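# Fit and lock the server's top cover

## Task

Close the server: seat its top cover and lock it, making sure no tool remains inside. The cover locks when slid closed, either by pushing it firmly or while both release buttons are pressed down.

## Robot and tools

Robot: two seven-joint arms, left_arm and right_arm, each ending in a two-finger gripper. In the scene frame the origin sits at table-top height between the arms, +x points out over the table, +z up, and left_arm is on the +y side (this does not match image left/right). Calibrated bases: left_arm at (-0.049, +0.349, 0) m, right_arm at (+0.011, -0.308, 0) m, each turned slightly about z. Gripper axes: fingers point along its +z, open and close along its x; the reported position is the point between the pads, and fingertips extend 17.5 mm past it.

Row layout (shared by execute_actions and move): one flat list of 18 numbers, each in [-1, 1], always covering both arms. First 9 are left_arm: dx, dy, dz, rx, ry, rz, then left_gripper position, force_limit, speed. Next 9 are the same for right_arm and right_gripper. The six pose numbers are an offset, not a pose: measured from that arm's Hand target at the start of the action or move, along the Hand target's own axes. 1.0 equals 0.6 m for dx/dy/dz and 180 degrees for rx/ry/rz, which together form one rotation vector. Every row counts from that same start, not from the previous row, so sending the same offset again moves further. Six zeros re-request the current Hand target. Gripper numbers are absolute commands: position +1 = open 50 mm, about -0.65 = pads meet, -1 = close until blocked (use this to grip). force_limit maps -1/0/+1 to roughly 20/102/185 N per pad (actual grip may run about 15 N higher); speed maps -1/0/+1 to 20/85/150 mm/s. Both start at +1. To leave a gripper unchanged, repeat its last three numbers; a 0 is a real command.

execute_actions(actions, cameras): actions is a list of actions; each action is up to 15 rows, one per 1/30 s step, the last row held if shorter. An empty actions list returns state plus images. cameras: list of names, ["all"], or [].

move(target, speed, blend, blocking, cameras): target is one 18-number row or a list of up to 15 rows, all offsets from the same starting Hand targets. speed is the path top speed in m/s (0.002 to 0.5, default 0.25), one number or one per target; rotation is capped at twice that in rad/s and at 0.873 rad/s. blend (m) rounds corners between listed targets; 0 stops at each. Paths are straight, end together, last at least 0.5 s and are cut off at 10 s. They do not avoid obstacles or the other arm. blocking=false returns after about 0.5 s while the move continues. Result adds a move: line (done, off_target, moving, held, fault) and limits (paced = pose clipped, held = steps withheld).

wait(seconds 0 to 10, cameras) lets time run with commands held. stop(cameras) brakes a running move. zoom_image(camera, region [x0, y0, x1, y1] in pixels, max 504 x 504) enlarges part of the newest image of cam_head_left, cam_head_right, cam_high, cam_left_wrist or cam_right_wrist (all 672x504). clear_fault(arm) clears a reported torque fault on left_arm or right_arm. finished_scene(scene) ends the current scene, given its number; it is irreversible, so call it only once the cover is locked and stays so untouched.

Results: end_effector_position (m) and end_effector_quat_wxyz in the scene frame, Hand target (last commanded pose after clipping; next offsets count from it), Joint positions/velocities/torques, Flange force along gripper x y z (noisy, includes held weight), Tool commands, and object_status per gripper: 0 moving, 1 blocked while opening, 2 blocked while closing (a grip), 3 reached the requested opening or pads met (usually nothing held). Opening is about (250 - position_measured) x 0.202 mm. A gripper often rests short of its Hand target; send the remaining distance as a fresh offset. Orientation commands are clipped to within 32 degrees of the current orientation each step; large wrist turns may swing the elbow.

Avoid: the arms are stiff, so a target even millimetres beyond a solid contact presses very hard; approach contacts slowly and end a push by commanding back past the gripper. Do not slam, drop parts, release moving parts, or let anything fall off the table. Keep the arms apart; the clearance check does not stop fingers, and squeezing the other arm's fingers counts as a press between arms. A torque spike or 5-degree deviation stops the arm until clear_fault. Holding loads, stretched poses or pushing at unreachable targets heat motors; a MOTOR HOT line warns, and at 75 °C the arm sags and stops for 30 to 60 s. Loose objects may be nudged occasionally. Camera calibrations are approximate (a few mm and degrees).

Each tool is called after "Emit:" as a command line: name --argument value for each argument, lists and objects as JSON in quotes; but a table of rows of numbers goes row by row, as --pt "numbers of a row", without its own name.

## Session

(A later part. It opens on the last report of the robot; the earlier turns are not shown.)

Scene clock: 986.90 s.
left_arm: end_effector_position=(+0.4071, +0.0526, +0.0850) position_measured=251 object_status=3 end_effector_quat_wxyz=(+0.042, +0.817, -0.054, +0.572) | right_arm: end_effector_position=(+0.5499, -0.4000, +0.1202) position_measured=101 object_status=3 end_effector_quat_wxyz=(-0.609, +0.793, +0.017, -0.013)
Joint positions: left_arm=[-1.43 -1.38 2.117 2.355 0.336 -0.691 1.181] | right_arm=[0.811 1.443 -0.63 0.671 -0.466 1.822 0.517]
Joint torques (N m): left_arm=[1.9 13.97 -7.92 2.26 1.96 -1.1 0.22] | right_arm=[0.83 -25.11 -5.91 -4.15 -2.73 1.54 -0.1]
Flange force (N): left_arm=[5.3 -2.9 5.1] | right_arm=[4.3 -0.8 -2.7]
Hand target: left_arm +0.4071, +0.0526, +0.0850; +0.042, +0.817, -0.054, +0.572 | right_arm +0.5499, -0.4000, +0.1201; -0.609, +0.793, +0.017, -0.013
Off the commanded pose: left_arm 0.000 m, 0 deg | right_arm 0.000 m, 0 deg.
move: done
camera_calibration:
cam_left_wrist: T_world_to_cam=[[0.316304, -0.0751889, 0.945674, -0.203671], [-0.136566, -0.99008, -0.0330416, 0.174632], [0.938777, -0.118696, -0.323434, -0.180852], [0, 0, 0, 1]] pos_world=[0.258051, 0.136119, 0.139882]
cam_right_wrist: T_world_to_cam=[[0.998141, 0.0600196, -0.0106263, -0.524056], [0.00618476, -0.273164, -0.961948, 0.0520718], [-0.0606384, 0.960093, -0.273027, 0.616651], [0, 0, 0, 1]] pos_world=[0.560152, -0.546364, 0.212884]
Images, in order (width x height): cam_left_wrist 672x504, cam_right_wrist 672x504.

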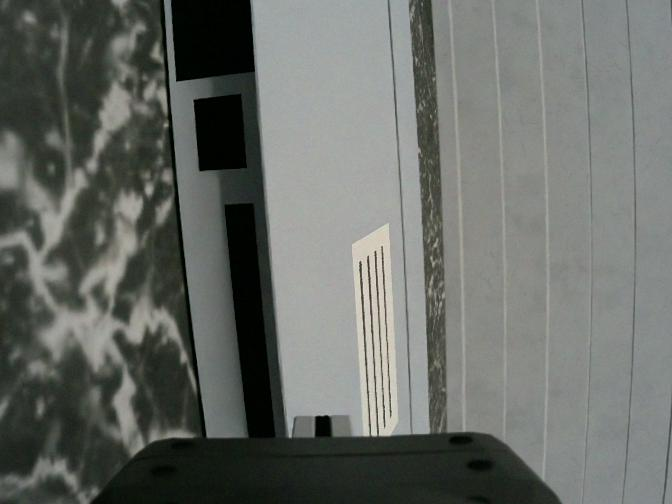

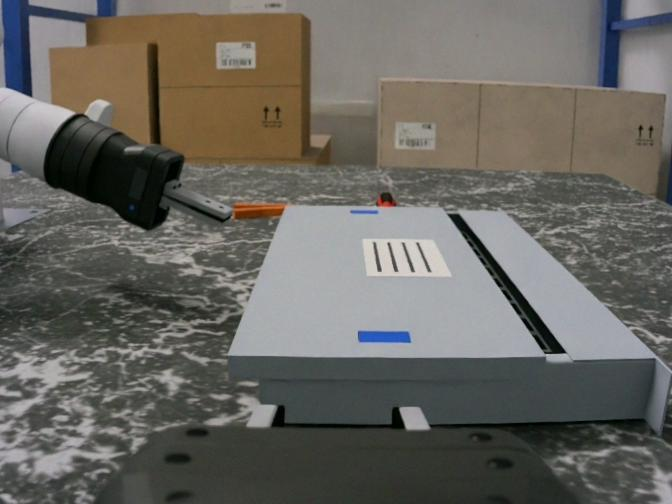

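Emit:
move --target '[-0.0197, 0.0328, 0.053, 0, -0.0833, 0, -1, -0.5, 0, 0, 0, 0, 0, 0, 0, 0.34, -0.5, -0.5]' --speed 0.12 --cameras '["cam_right_wrist", "cam_left_wrist", "cam_head_left"]'

Emit:
zoom_image --camera "cam_right_wrist" --region '[160, 150, 420, 340]'

Emit:
zoom_image --camera "cam_left_wrist" --region '[220, 280, 440, 450]'

Scene clock: 1006.83 s.
left_arm: end_effector_position=(+0.4300, +0.0294, +0.0632) position_measured=251 object_status=3 end_effector_quat_wxyz=(+0.035, +0.885, -0.059, +0.461) | right_arm: end_effector_position=(+0.5499, -0.4000, +0.1201) position_measured=101 object_status=3 end_effector_quat_wxyz=(-0.609, +0.793, +0.017, -0.013)
Joint positions: left_arm=[-1.624 -1.097 2.183 2.203 0.017 -0.47 1.099] | right_arm=[0.811 1.443 -0.63 0.671 -0.466 1.822 0.517]
Joint torques (N m): left_arm=[1.86 15.63 -7.13 -1.42 1.23 -1.15 0.27] | right_arm=[0.75 -25.09 -5.89 -4.15 -2.72 1.49 -0.09]
Flange force (N): left_arm=[5.3 -3.2 3.1] | right_arm=[4.2 -0.9 -2.9]
Hand target: left_arm +0.4300, +0.0294, +0.0632; +0.035, +0.885, -0.059, +0.461 | right_arm +0.5499, -0.4000, +0.1201; -0.609, +0.793, +0.017, -0.013
Off the commanded pose: left_arm 0.000 m, 0 deg | right_arm 0.000 m, 0 deg.
move: done
camera_calibration:
cam_left_wrist: T_world_to_cam=[[0.54752, -0.107982, 0.829796, -0.283177], [-0.146994, -0.98863, -0.0316607, 0.158396], [0.82378, -0.104641, -0.557168, -0.148403], [0, 0, 0, 1]] pos_world=[0.300579, 0.110488, 0.157309]
cam_right_wrist: T_world_to_cam=[[0.998135, 0.0600863, -0.0107554, -0.523989], [0.00608472, -0.273261, -0.961921, 0.0519725], [-0.0607373, 0.960061, -0.273117, 0.61668], [0, 0, 0, 1]] pos_world=[0.560151, -0.546365, 0.212784]
Images, in order (width x height): cam_head_left 672x504, cam_left_wrist 672x504, cam_right_wrist 672x504.

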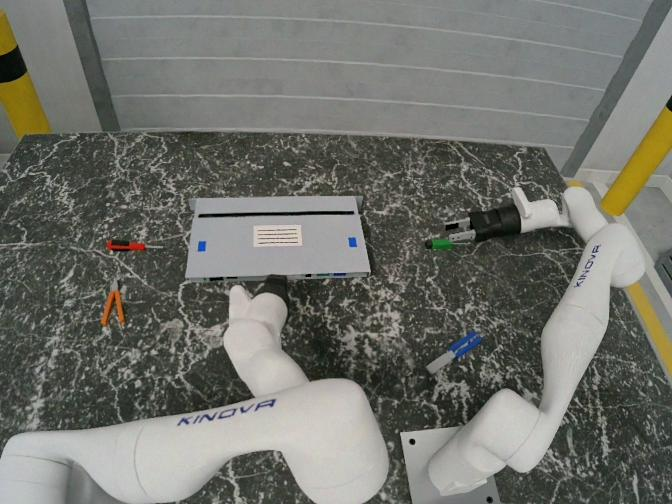

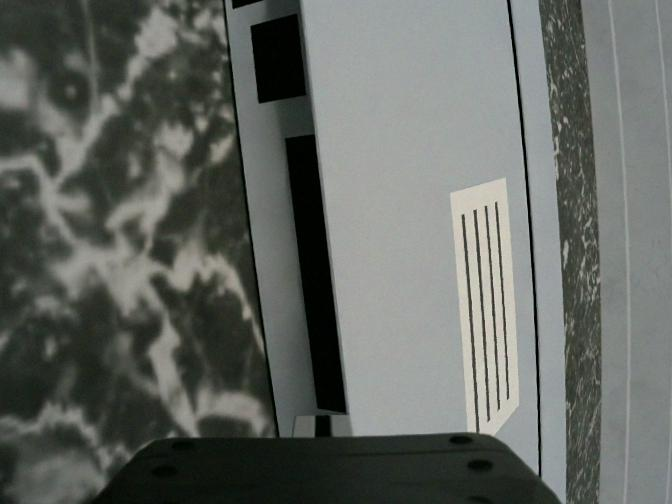

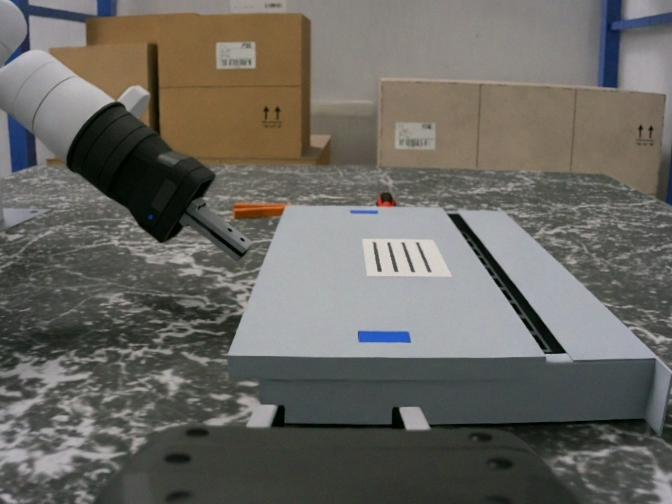

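Scaled by 1.938.

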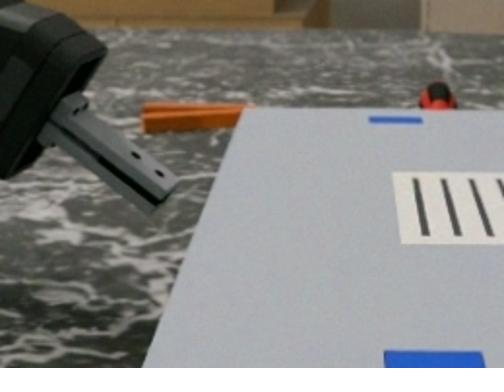

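Scaled by 2.291.

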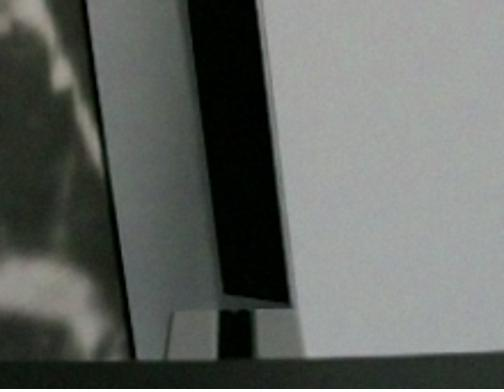

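Emit:
move --pt "0.0014 -0.0022 0.0151 0 0 0 -1 -0.5 0 0 0 0 0 0 0 0.34 -0.5 -0.5" --pt "0.0146 -0.006 0.0339 0 0 0 -1 -0.5 0 0 0 0 0 0 0 0.34 -0.5 -0.5" --speed '[0.06, 0.03]' --cameras '["cam_right_wrist", "cam_left_wrist"]'

Emit:
zoom_image --camera "cam_right_wrist" --region '[200, 180, 360, 300]'

Emit:
zoom_image --camera "cam_right_wrist" --region '[500, 310, 672, 430]'

Scene clock: 1027.70 s.
left_arm: end_effector_position=(+0.4519, +0.0300, +0.0587) position_measured=251 object_status=3 end_effector_quat_wxyz=(+0.035, +0.885, -0.059, +0.461) | right_arm: end_effector_position=(+0.5499, -0.4000, +0.1201) position_measured=101 object_status=3 end_effector_quat_wxyz=(-0.609, +0.793, +0.017, -0.013)
Joint positions: left_arm=[-1.685 -1.108 2.196 2.158 -0.009 -0.477 1.097] | right_arm=[0.811 1.443 -0.63 0.671 -0.466 1.822 0.517]
Joint torques (N m): left_arm=[1.78 16.12 -7.15 -1.88 1.23 -1.21 0.25] | right_arm=[0.76 -25.13 -5.92 -4.22 -2.71 1.45 -0.05]
Flange force (N): left_arm=[5.2 -3.4 1.9] | right_arm=[4.0 -0.9 -2.8]
Hand target: left_arm +0.4519, +0.0300, +0.0587; +0.035, +0.885, -0.059, +0.461 | right_arm +0.5499, -0.4000, +0.1201; -0.609, +0.793, +0.017, -0.013
Off the commanded pose: left_arm 0.000 m, 0 deg | right_arm 0.000 m, 0 deg.
move: done
camera_calibration:
cam_left_wrist: T_world_to_cam=[[0.547529, -0.107983, 0.82979, -0.29137], [-0.146913, -0.988641, -0.0317154, 0.162049], [0.823789, -0.104542, -0.557174, -0.1689], [0, 0, 0, 1]] pos_world=[0.322479, 0.111088, 0.152809]
cam_right_wrist: T_world_to_cam=[[0.998135, 0.0600863, -0.0107554, -0.523989], [0.00608472, -0.273261, -0.961921, 0.0519725], [-0.0607373, 0.960061, -0.273117, 0.61668], [0, 0, 0, 1]] pos_world=[0.560151, -0.546365, 0.212784]
Images, in order (width x height): cam_left_wrist 672x504, cam_right_wrist 672x504.

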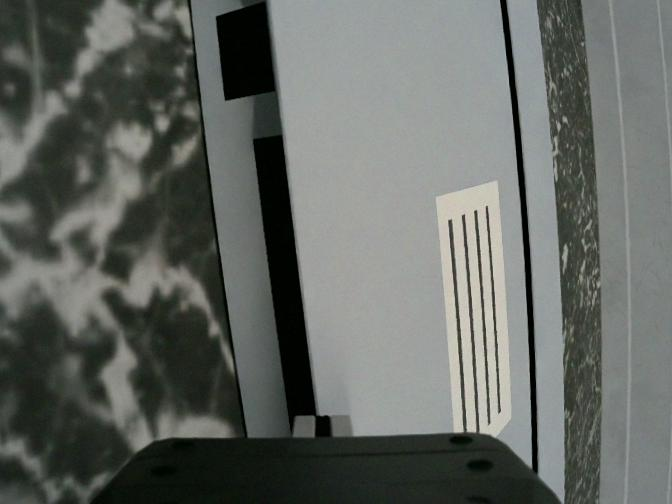

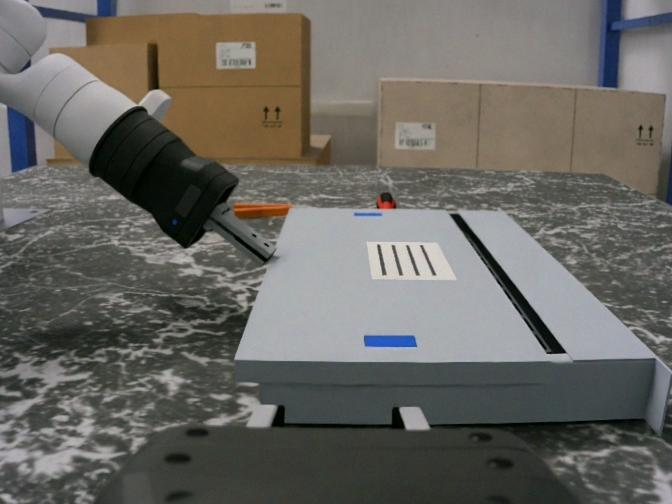

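Scaled by 3.150.

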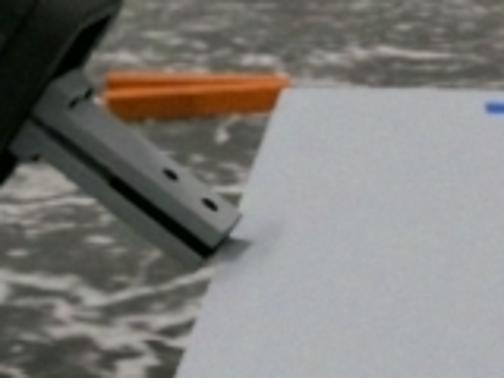

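Scaled by 2.930.

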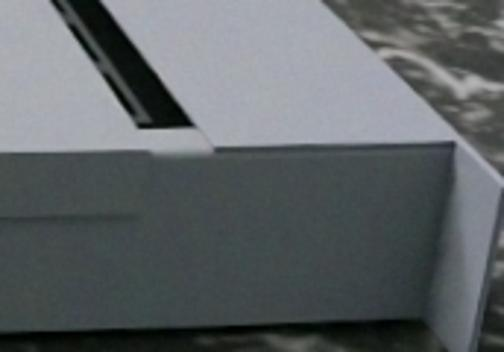

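Emit:
move --target '[0.01, -0.0029, 0.0142, 0, 0, 0, -1, -0.5, 0, 0, 0, 0, 0, 0, 0, 0.34, -0.5, -0.5]' --speed 0.03 --cameras '["cam_right_wrist", "cam_left_wrist", "cam_head_left"]'

Emit:
zoom_image --camera "cam_right_wrist" --region '[500, 310, 672, 430]'

Emit:
zoom_image --camera "cam_head_left" --region '[175, 190, 385, 290]'

Scene clock: 1033.00 s.
left_arm: end_effector_position=(+0.4624, +0.0303, +0.0587) position_measured=251 object_status=3 end_effector_quat_wxyz=(+0.035, +0.885, -0.059, +0.461) | right_arm: end_effector_position=(+0.5499, -0.4000, +0.1201) position_measured=101 object_status=3 end_effector_quat_wxyz=(-0.609, +0.793, +0.017, -0.013)
Joint positions: left_arm=[-1.713 -1.107 2.2 2.137 -0.023 -0.475 1.095] | right_arm=[0.811 1.443 -0.63 0.671 -0.466 1.822 0.517]
Joint torques (N m): left_arm=[-6.46 14.02 -13.16 -9.57 2.47 -2.76 0.16] | right_arm=[0.87 -25.11 -5.95 -4.2 -2.71 1.52 -0.09]
Flange force (N): left_arm=[-5.0 -2.6 -31.3] | right_arm=[4.1 -0.9 -2.6]
Hand target: left_arm +0.4625, +0.0303, +0.0587; +0.035, +0.885, -0.059, +0.461 | right_arm +0.5499, -0.4000, +0.1201; -0.609, +0.793, +0.017, -0.013
Off the commanded pose: left_arm 0.000 m, 0 deg | right_arm 0.000 m, 0 deg.
move: done
camera_calibration:
cam_left_wrist: T_world_to_cam=[[0.547633, -0.107998, 0.829719, -0.297164], [-0.14701, -0.988628, -0.0316516, 0.163925], [0.823702, -0.104644, -0.557283, -0.177544], [0, 0, 0, 1]] pos_world=[0.333079, 0.111389, 0.152809]
cam_right_wrist: T_world_to_cam=[[0.998135, 0.0600863, -0.0107554, -0.523989], [0.00608472, -0.273261, -0.961921, 0.0519725], [-0.0607373, 0.960061, -0.273117, 0.61668], [0, 0, 0, 1]] pos_world=[0.560151, -0.546365, 0.212784]
Images, in order (width x height): cam_head_left 672x504, cam_left_wrist 672x504, cam_right_wrist 672x504.

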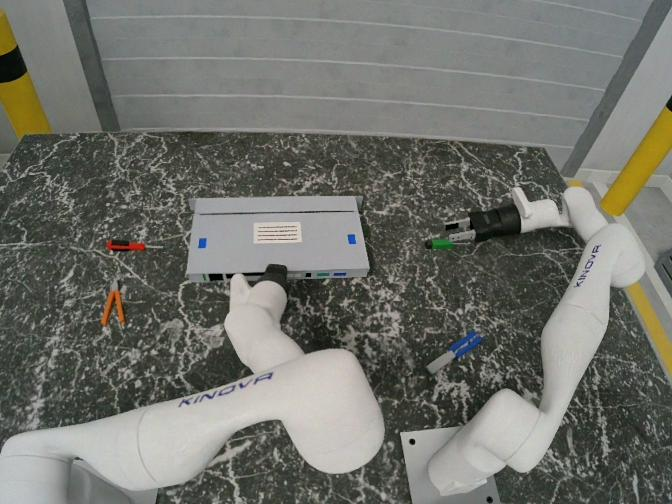

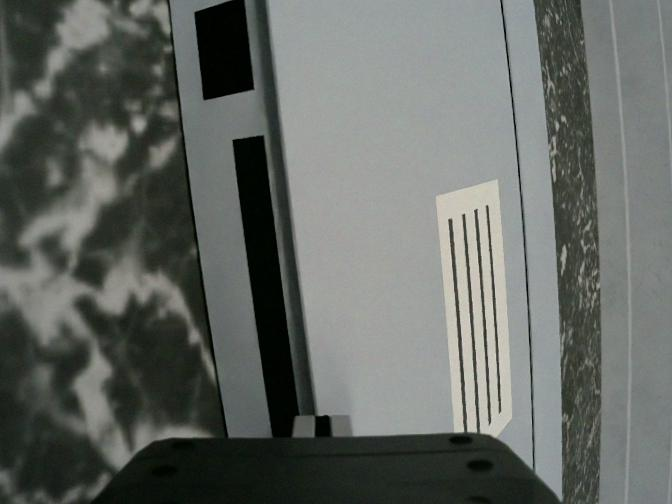

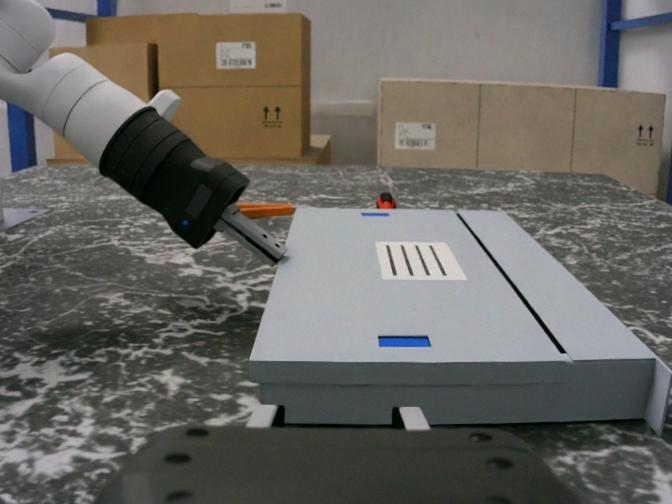

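Scaled by 2.930.

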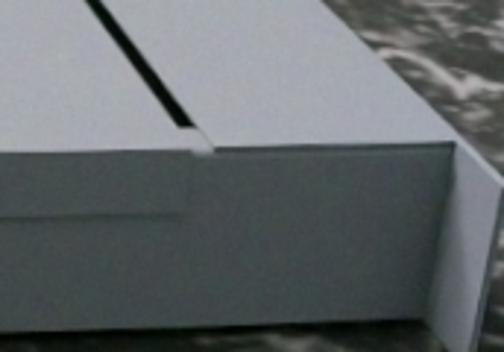

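Scaled by 2.400 from the camera's 672x504 image, which has a finer 960x720 frame.

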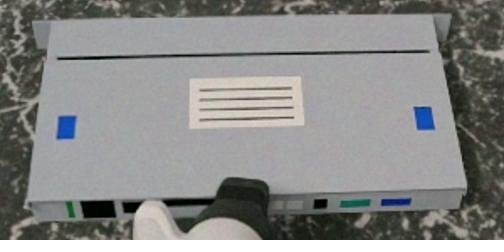

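Emit:
move --target '[0.0028, -0.0008, 0.0041, 0, 0, 0, -1, -0.5, 0, 0, 0, 0, 0, 0, 0, 0.34, -0.5, -0.5]' --speed 0.02 --cameras '["cam_right_wrist", "cam_left_wrist", "cam_head_left"]'

Emit:
zoom_image --camera "cam_right_wrist" --region '[500, 310, 672, 430]'

Emit:
zoom_image --camera "cam_head_left" --region '[175, 190, 385, 290]'

Scene clock: 1038.50 s.
left_arm: end_effector_position=(+0.4657, +0.0304, +0.0587) position_measured=251 object_status=3 end_effector_quat_wxyz=(+0.035, +0.885, -0.059, +0.461) | right_arm: end_effector_position=(+0.5499, -0.4000, +0.1201) position_measured=101 object_status=3 end_effector_quat_wxyz=(-0.609, +0.793, +0.017, -0.013)
Joint positions: left_arm=[-1.721 -1.107 2.202 2.13 -0.027 -0.474 1.094] | right_arm=[0.811 1.443 -0.63 0.671 -0.466 1.822 0.517]
Joint torques (N m): left_arm=[-2 15.57 -10.36 -5.57 1.87 -2.02 0.2] | right_arm=[0.81 -25.08 -5.87 -4.19 -2.74 1.49 -0.07]
Flange force (N): left_arm=[0.1 -2.8 -12.8] | right_arm=[4.1 -1.0 -2.7]
Hand target: left_arm +0.4655, +0.0304, +0.0587; +0.035, +0.885, -0.059, +0.461 | right_arm +0.5499, -0.4000, +0.1201; -0.609, +0.793, +0.017, -0.013
Off the commanded pose: left_arm 0.000 m, 0 deg | right_arm 0.000 m, 0 deg.
move: done
camera_calibration:
cam_left_wrist: T_world_to_cam=[[0.547433, -0.107859, 0.82987, -0.298876], [-0.146838, -0.988655, -0.0316335, 0.164436], [0.823866, -0.104539, -0.55706, -0.180271], [0, 0, 0, 1]] pos_world=[0.336279, 0.111488, 0.152808]
cam_right_wrist: T_world_to_cam=[[0.998135, 0.0600863, -0.0107554, -0.523989], [0.00608472, -0.273261, -0.961921, 0.0519725], [-0.0607373, 0.960061, -0.273117, 0.61668], [0, 0, 0, 1]] pos_world=[0.560151, -0.546365, 0.212784]
Images, in order (width x height): cam_head_left 672x504, cam_left_wrist 672x504, cam_right_wrist 672x504.

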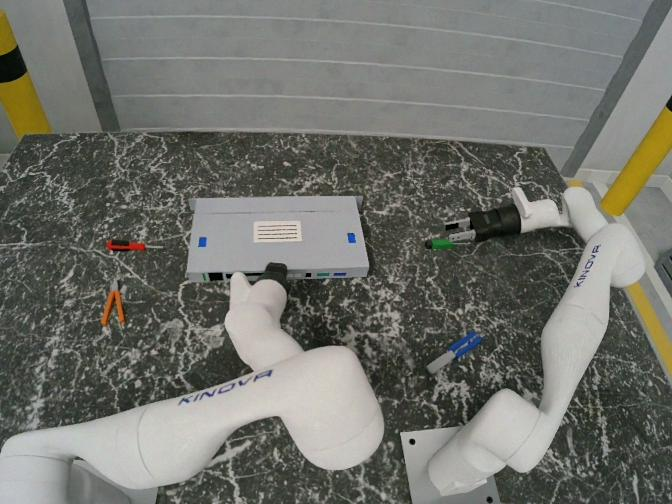

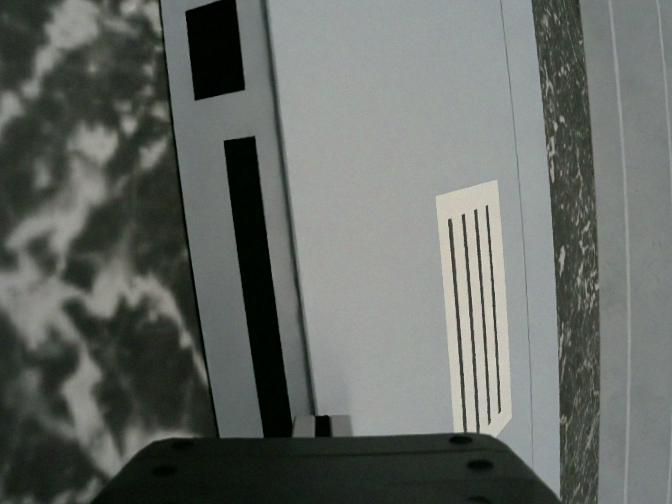

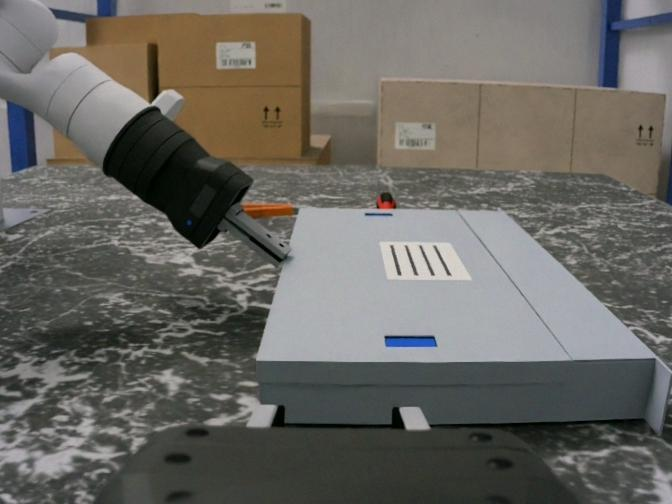

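Scaled by 2.930.

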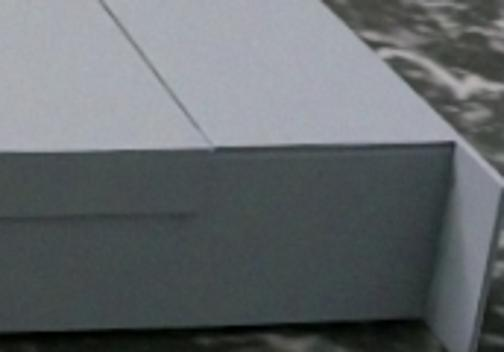

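Scaled by 2.400 from the camera's 672x504 image, which has a finer 960x720 frame.

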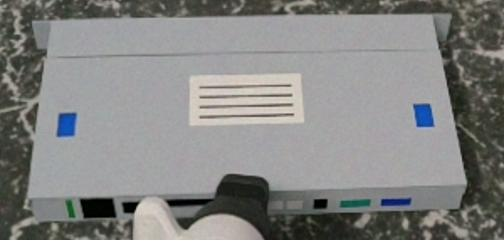

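Emit:
zoom_image --camera "cam_right_wrist" --region '[350, 310, 470, 370]'

Emit:
move --target '[0.0012, -0.0003, 0.0016, 0, 0, 0, -1, -0.5, 0, 0, 0, 0, 0, 0, 0, 0.34, -0.5, -0.5]' --speed 0.02 --cameras '["cam_right_wrist"]'

Emit:
zoom_image --camera "cam_right_wrist" --region '[350, 310, 470, 370]'

Emit:
zoom_image --camera "cam_right_wrist" --region '[500, 310, 672, 430]'

Scaled by 4.200.

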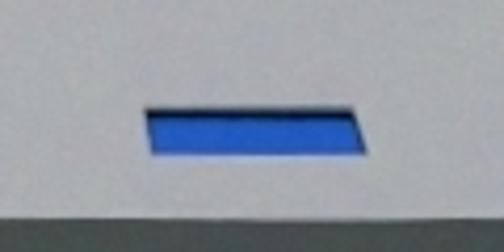

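Scene clock: 1046.90 s.
left_arm: end_effector_position=(+0.4668, +0.0303, +0.0588) position_measured=251 object_status=3 end_effector_quat_wxyz=(+0.035, +0.885, -0.059, +0.461) | right_arm: end_effector_position=(+0.5499, -0.4000, +0.1201) position_measured=101 object_status=3 end_effector_quat_wxyz=(-0.609, +0.793, +0.017, -0.013)
Joint positions: left_arm=[-1.724 -1.107 2.202 2.128 -0.029 -0.474 1.094] | right_arm=[0.811 1.443 -0.63 0.671 -0.466 1.822 0.517]
Joint torques (N m): left_arm=[0.84 16.27 -7.92 -2.47 1.37 -1.19 0.23] | right_arm=[0.84 -25.16 -5.91 -4.11 -2.71 1.5 -0.05]
Flange force (N): left_arm=[4.1 -2.9 -0.7] | right_arm=[4.9 -0.6 -3.2]
Hand target: left_arm +0.4667, +0.0304, +0.0587; +0.035, +0.885, -0.059, +0.461 | right_arm +0.5499, -0.4000, +0.1201; -0.609, +0.793, +0.017, -0.013
Off the commanded pose: left_arm 0.000 m, 0 deg | right_arm 0.000 m, 0 deg.
move: done
camera_calibration:
cam_right_wrist: T_world_to_cam=[[0.998135, 0.0600863, -0.0107554, -0.523989], [0.00608472, -0.273261, -0.961921, 0.0519725], [-0.0607373, 0.960061, -0.273117, 0.61668], [0, 0, 0, 1]] pos_world=[0.560151, -0.546365, 0.212784]
Images, in order (width x height): cam_right_wrist 672x504.

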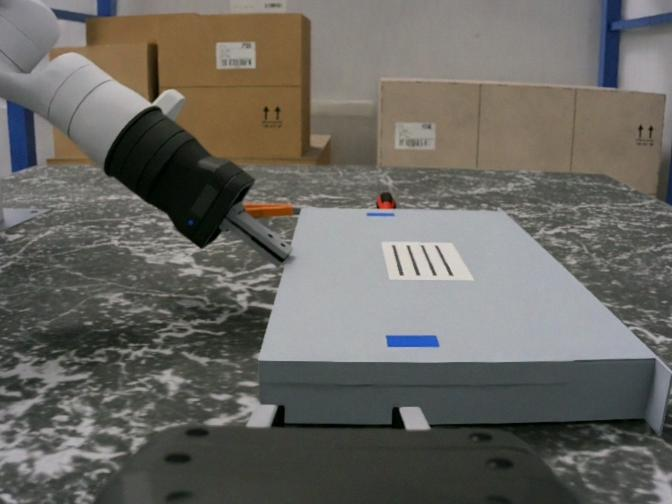

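Scaled by 4.200.

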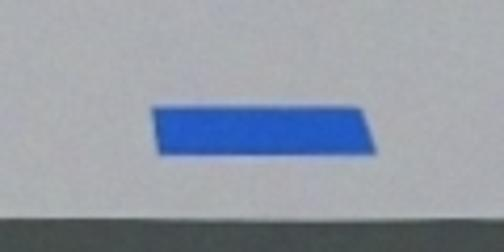

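Scaled by 2.930.

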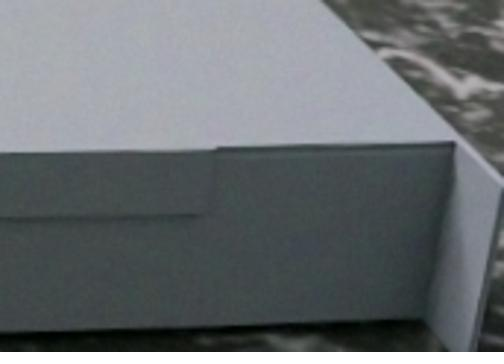

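Emit:
move --target '[0.01, 0, -0.1, 0, 0, 0, -1, -0.5, 0, 0, 0, 0, 0, 0, 0, 0.34, -0.5, -0.5]' --speed 0.15 --cameras '["cam_head_left", "cam_high"]'

Scene clock: 1050.10 s.
left_arm: end_effector_position=(+0.4215, +0.0369, +0.0980) position_measured=251 object_status=3 end_effector_quat_wxyz=(+0.035, +0.885, -0.059, +0.461) | right_arm: end_effector_position=(+0.5499, -0.4000, +0.1201) position_measured=101 object_status=3 end_effector_quat_wxyz=(-0.609, +0.793, +0.017, -0.013)
Joint positions: left_arm=[-1.59 -0.996 2.134 2.244 -0.024 -0.431 1.063] | right_arm=[0.811 1.443 -0.63 0.671 -0.466 1.822 0.517]
Joint torques (N m): left_arm=[1.95 14.75 -6.71 -2.41 1.13 -1.26 0.22] | right_arm=[0.82 -25.11 -5.84 -4.15 -2.74 1.5 -0.07]
Flange force (N): left_arm=[5.1 -3.6 3.5] | right_arm=[4.4 -0.8 -2.9]
Hand target: left_arm +0.4215, +0.0369, +0.0980; +0.035, +0.885, -0.059, +0.461 | right_arm +0.5499, -0.4000, +0.1201; -0.609, +0.793, +0.017, -0.013
Off the commanded pose: left_arm 0.000 m, 0 deg | right_arm 0.000 m, 0 deg.
move: done
Images, in order (width x height): cam_head_left 672x504, cam_high 672x504.

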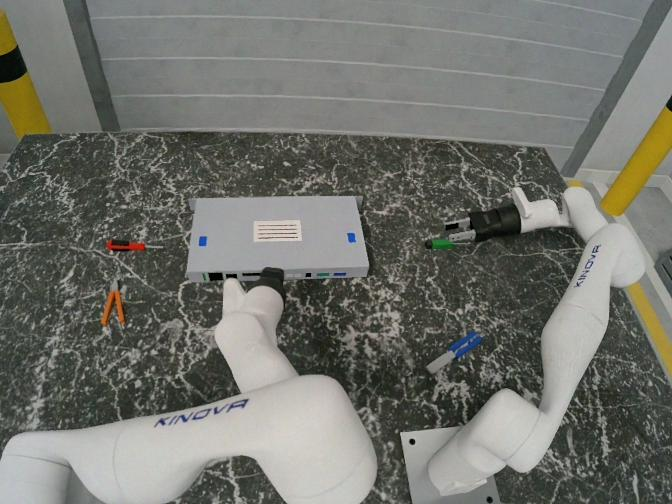

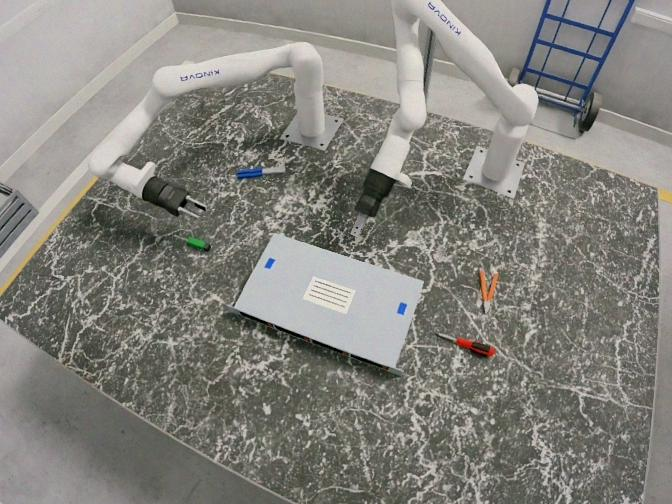

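Closed, locked, and all tools are out of the server.

Emit:
finished_scene --scene 1

The scene is finished: the task was done.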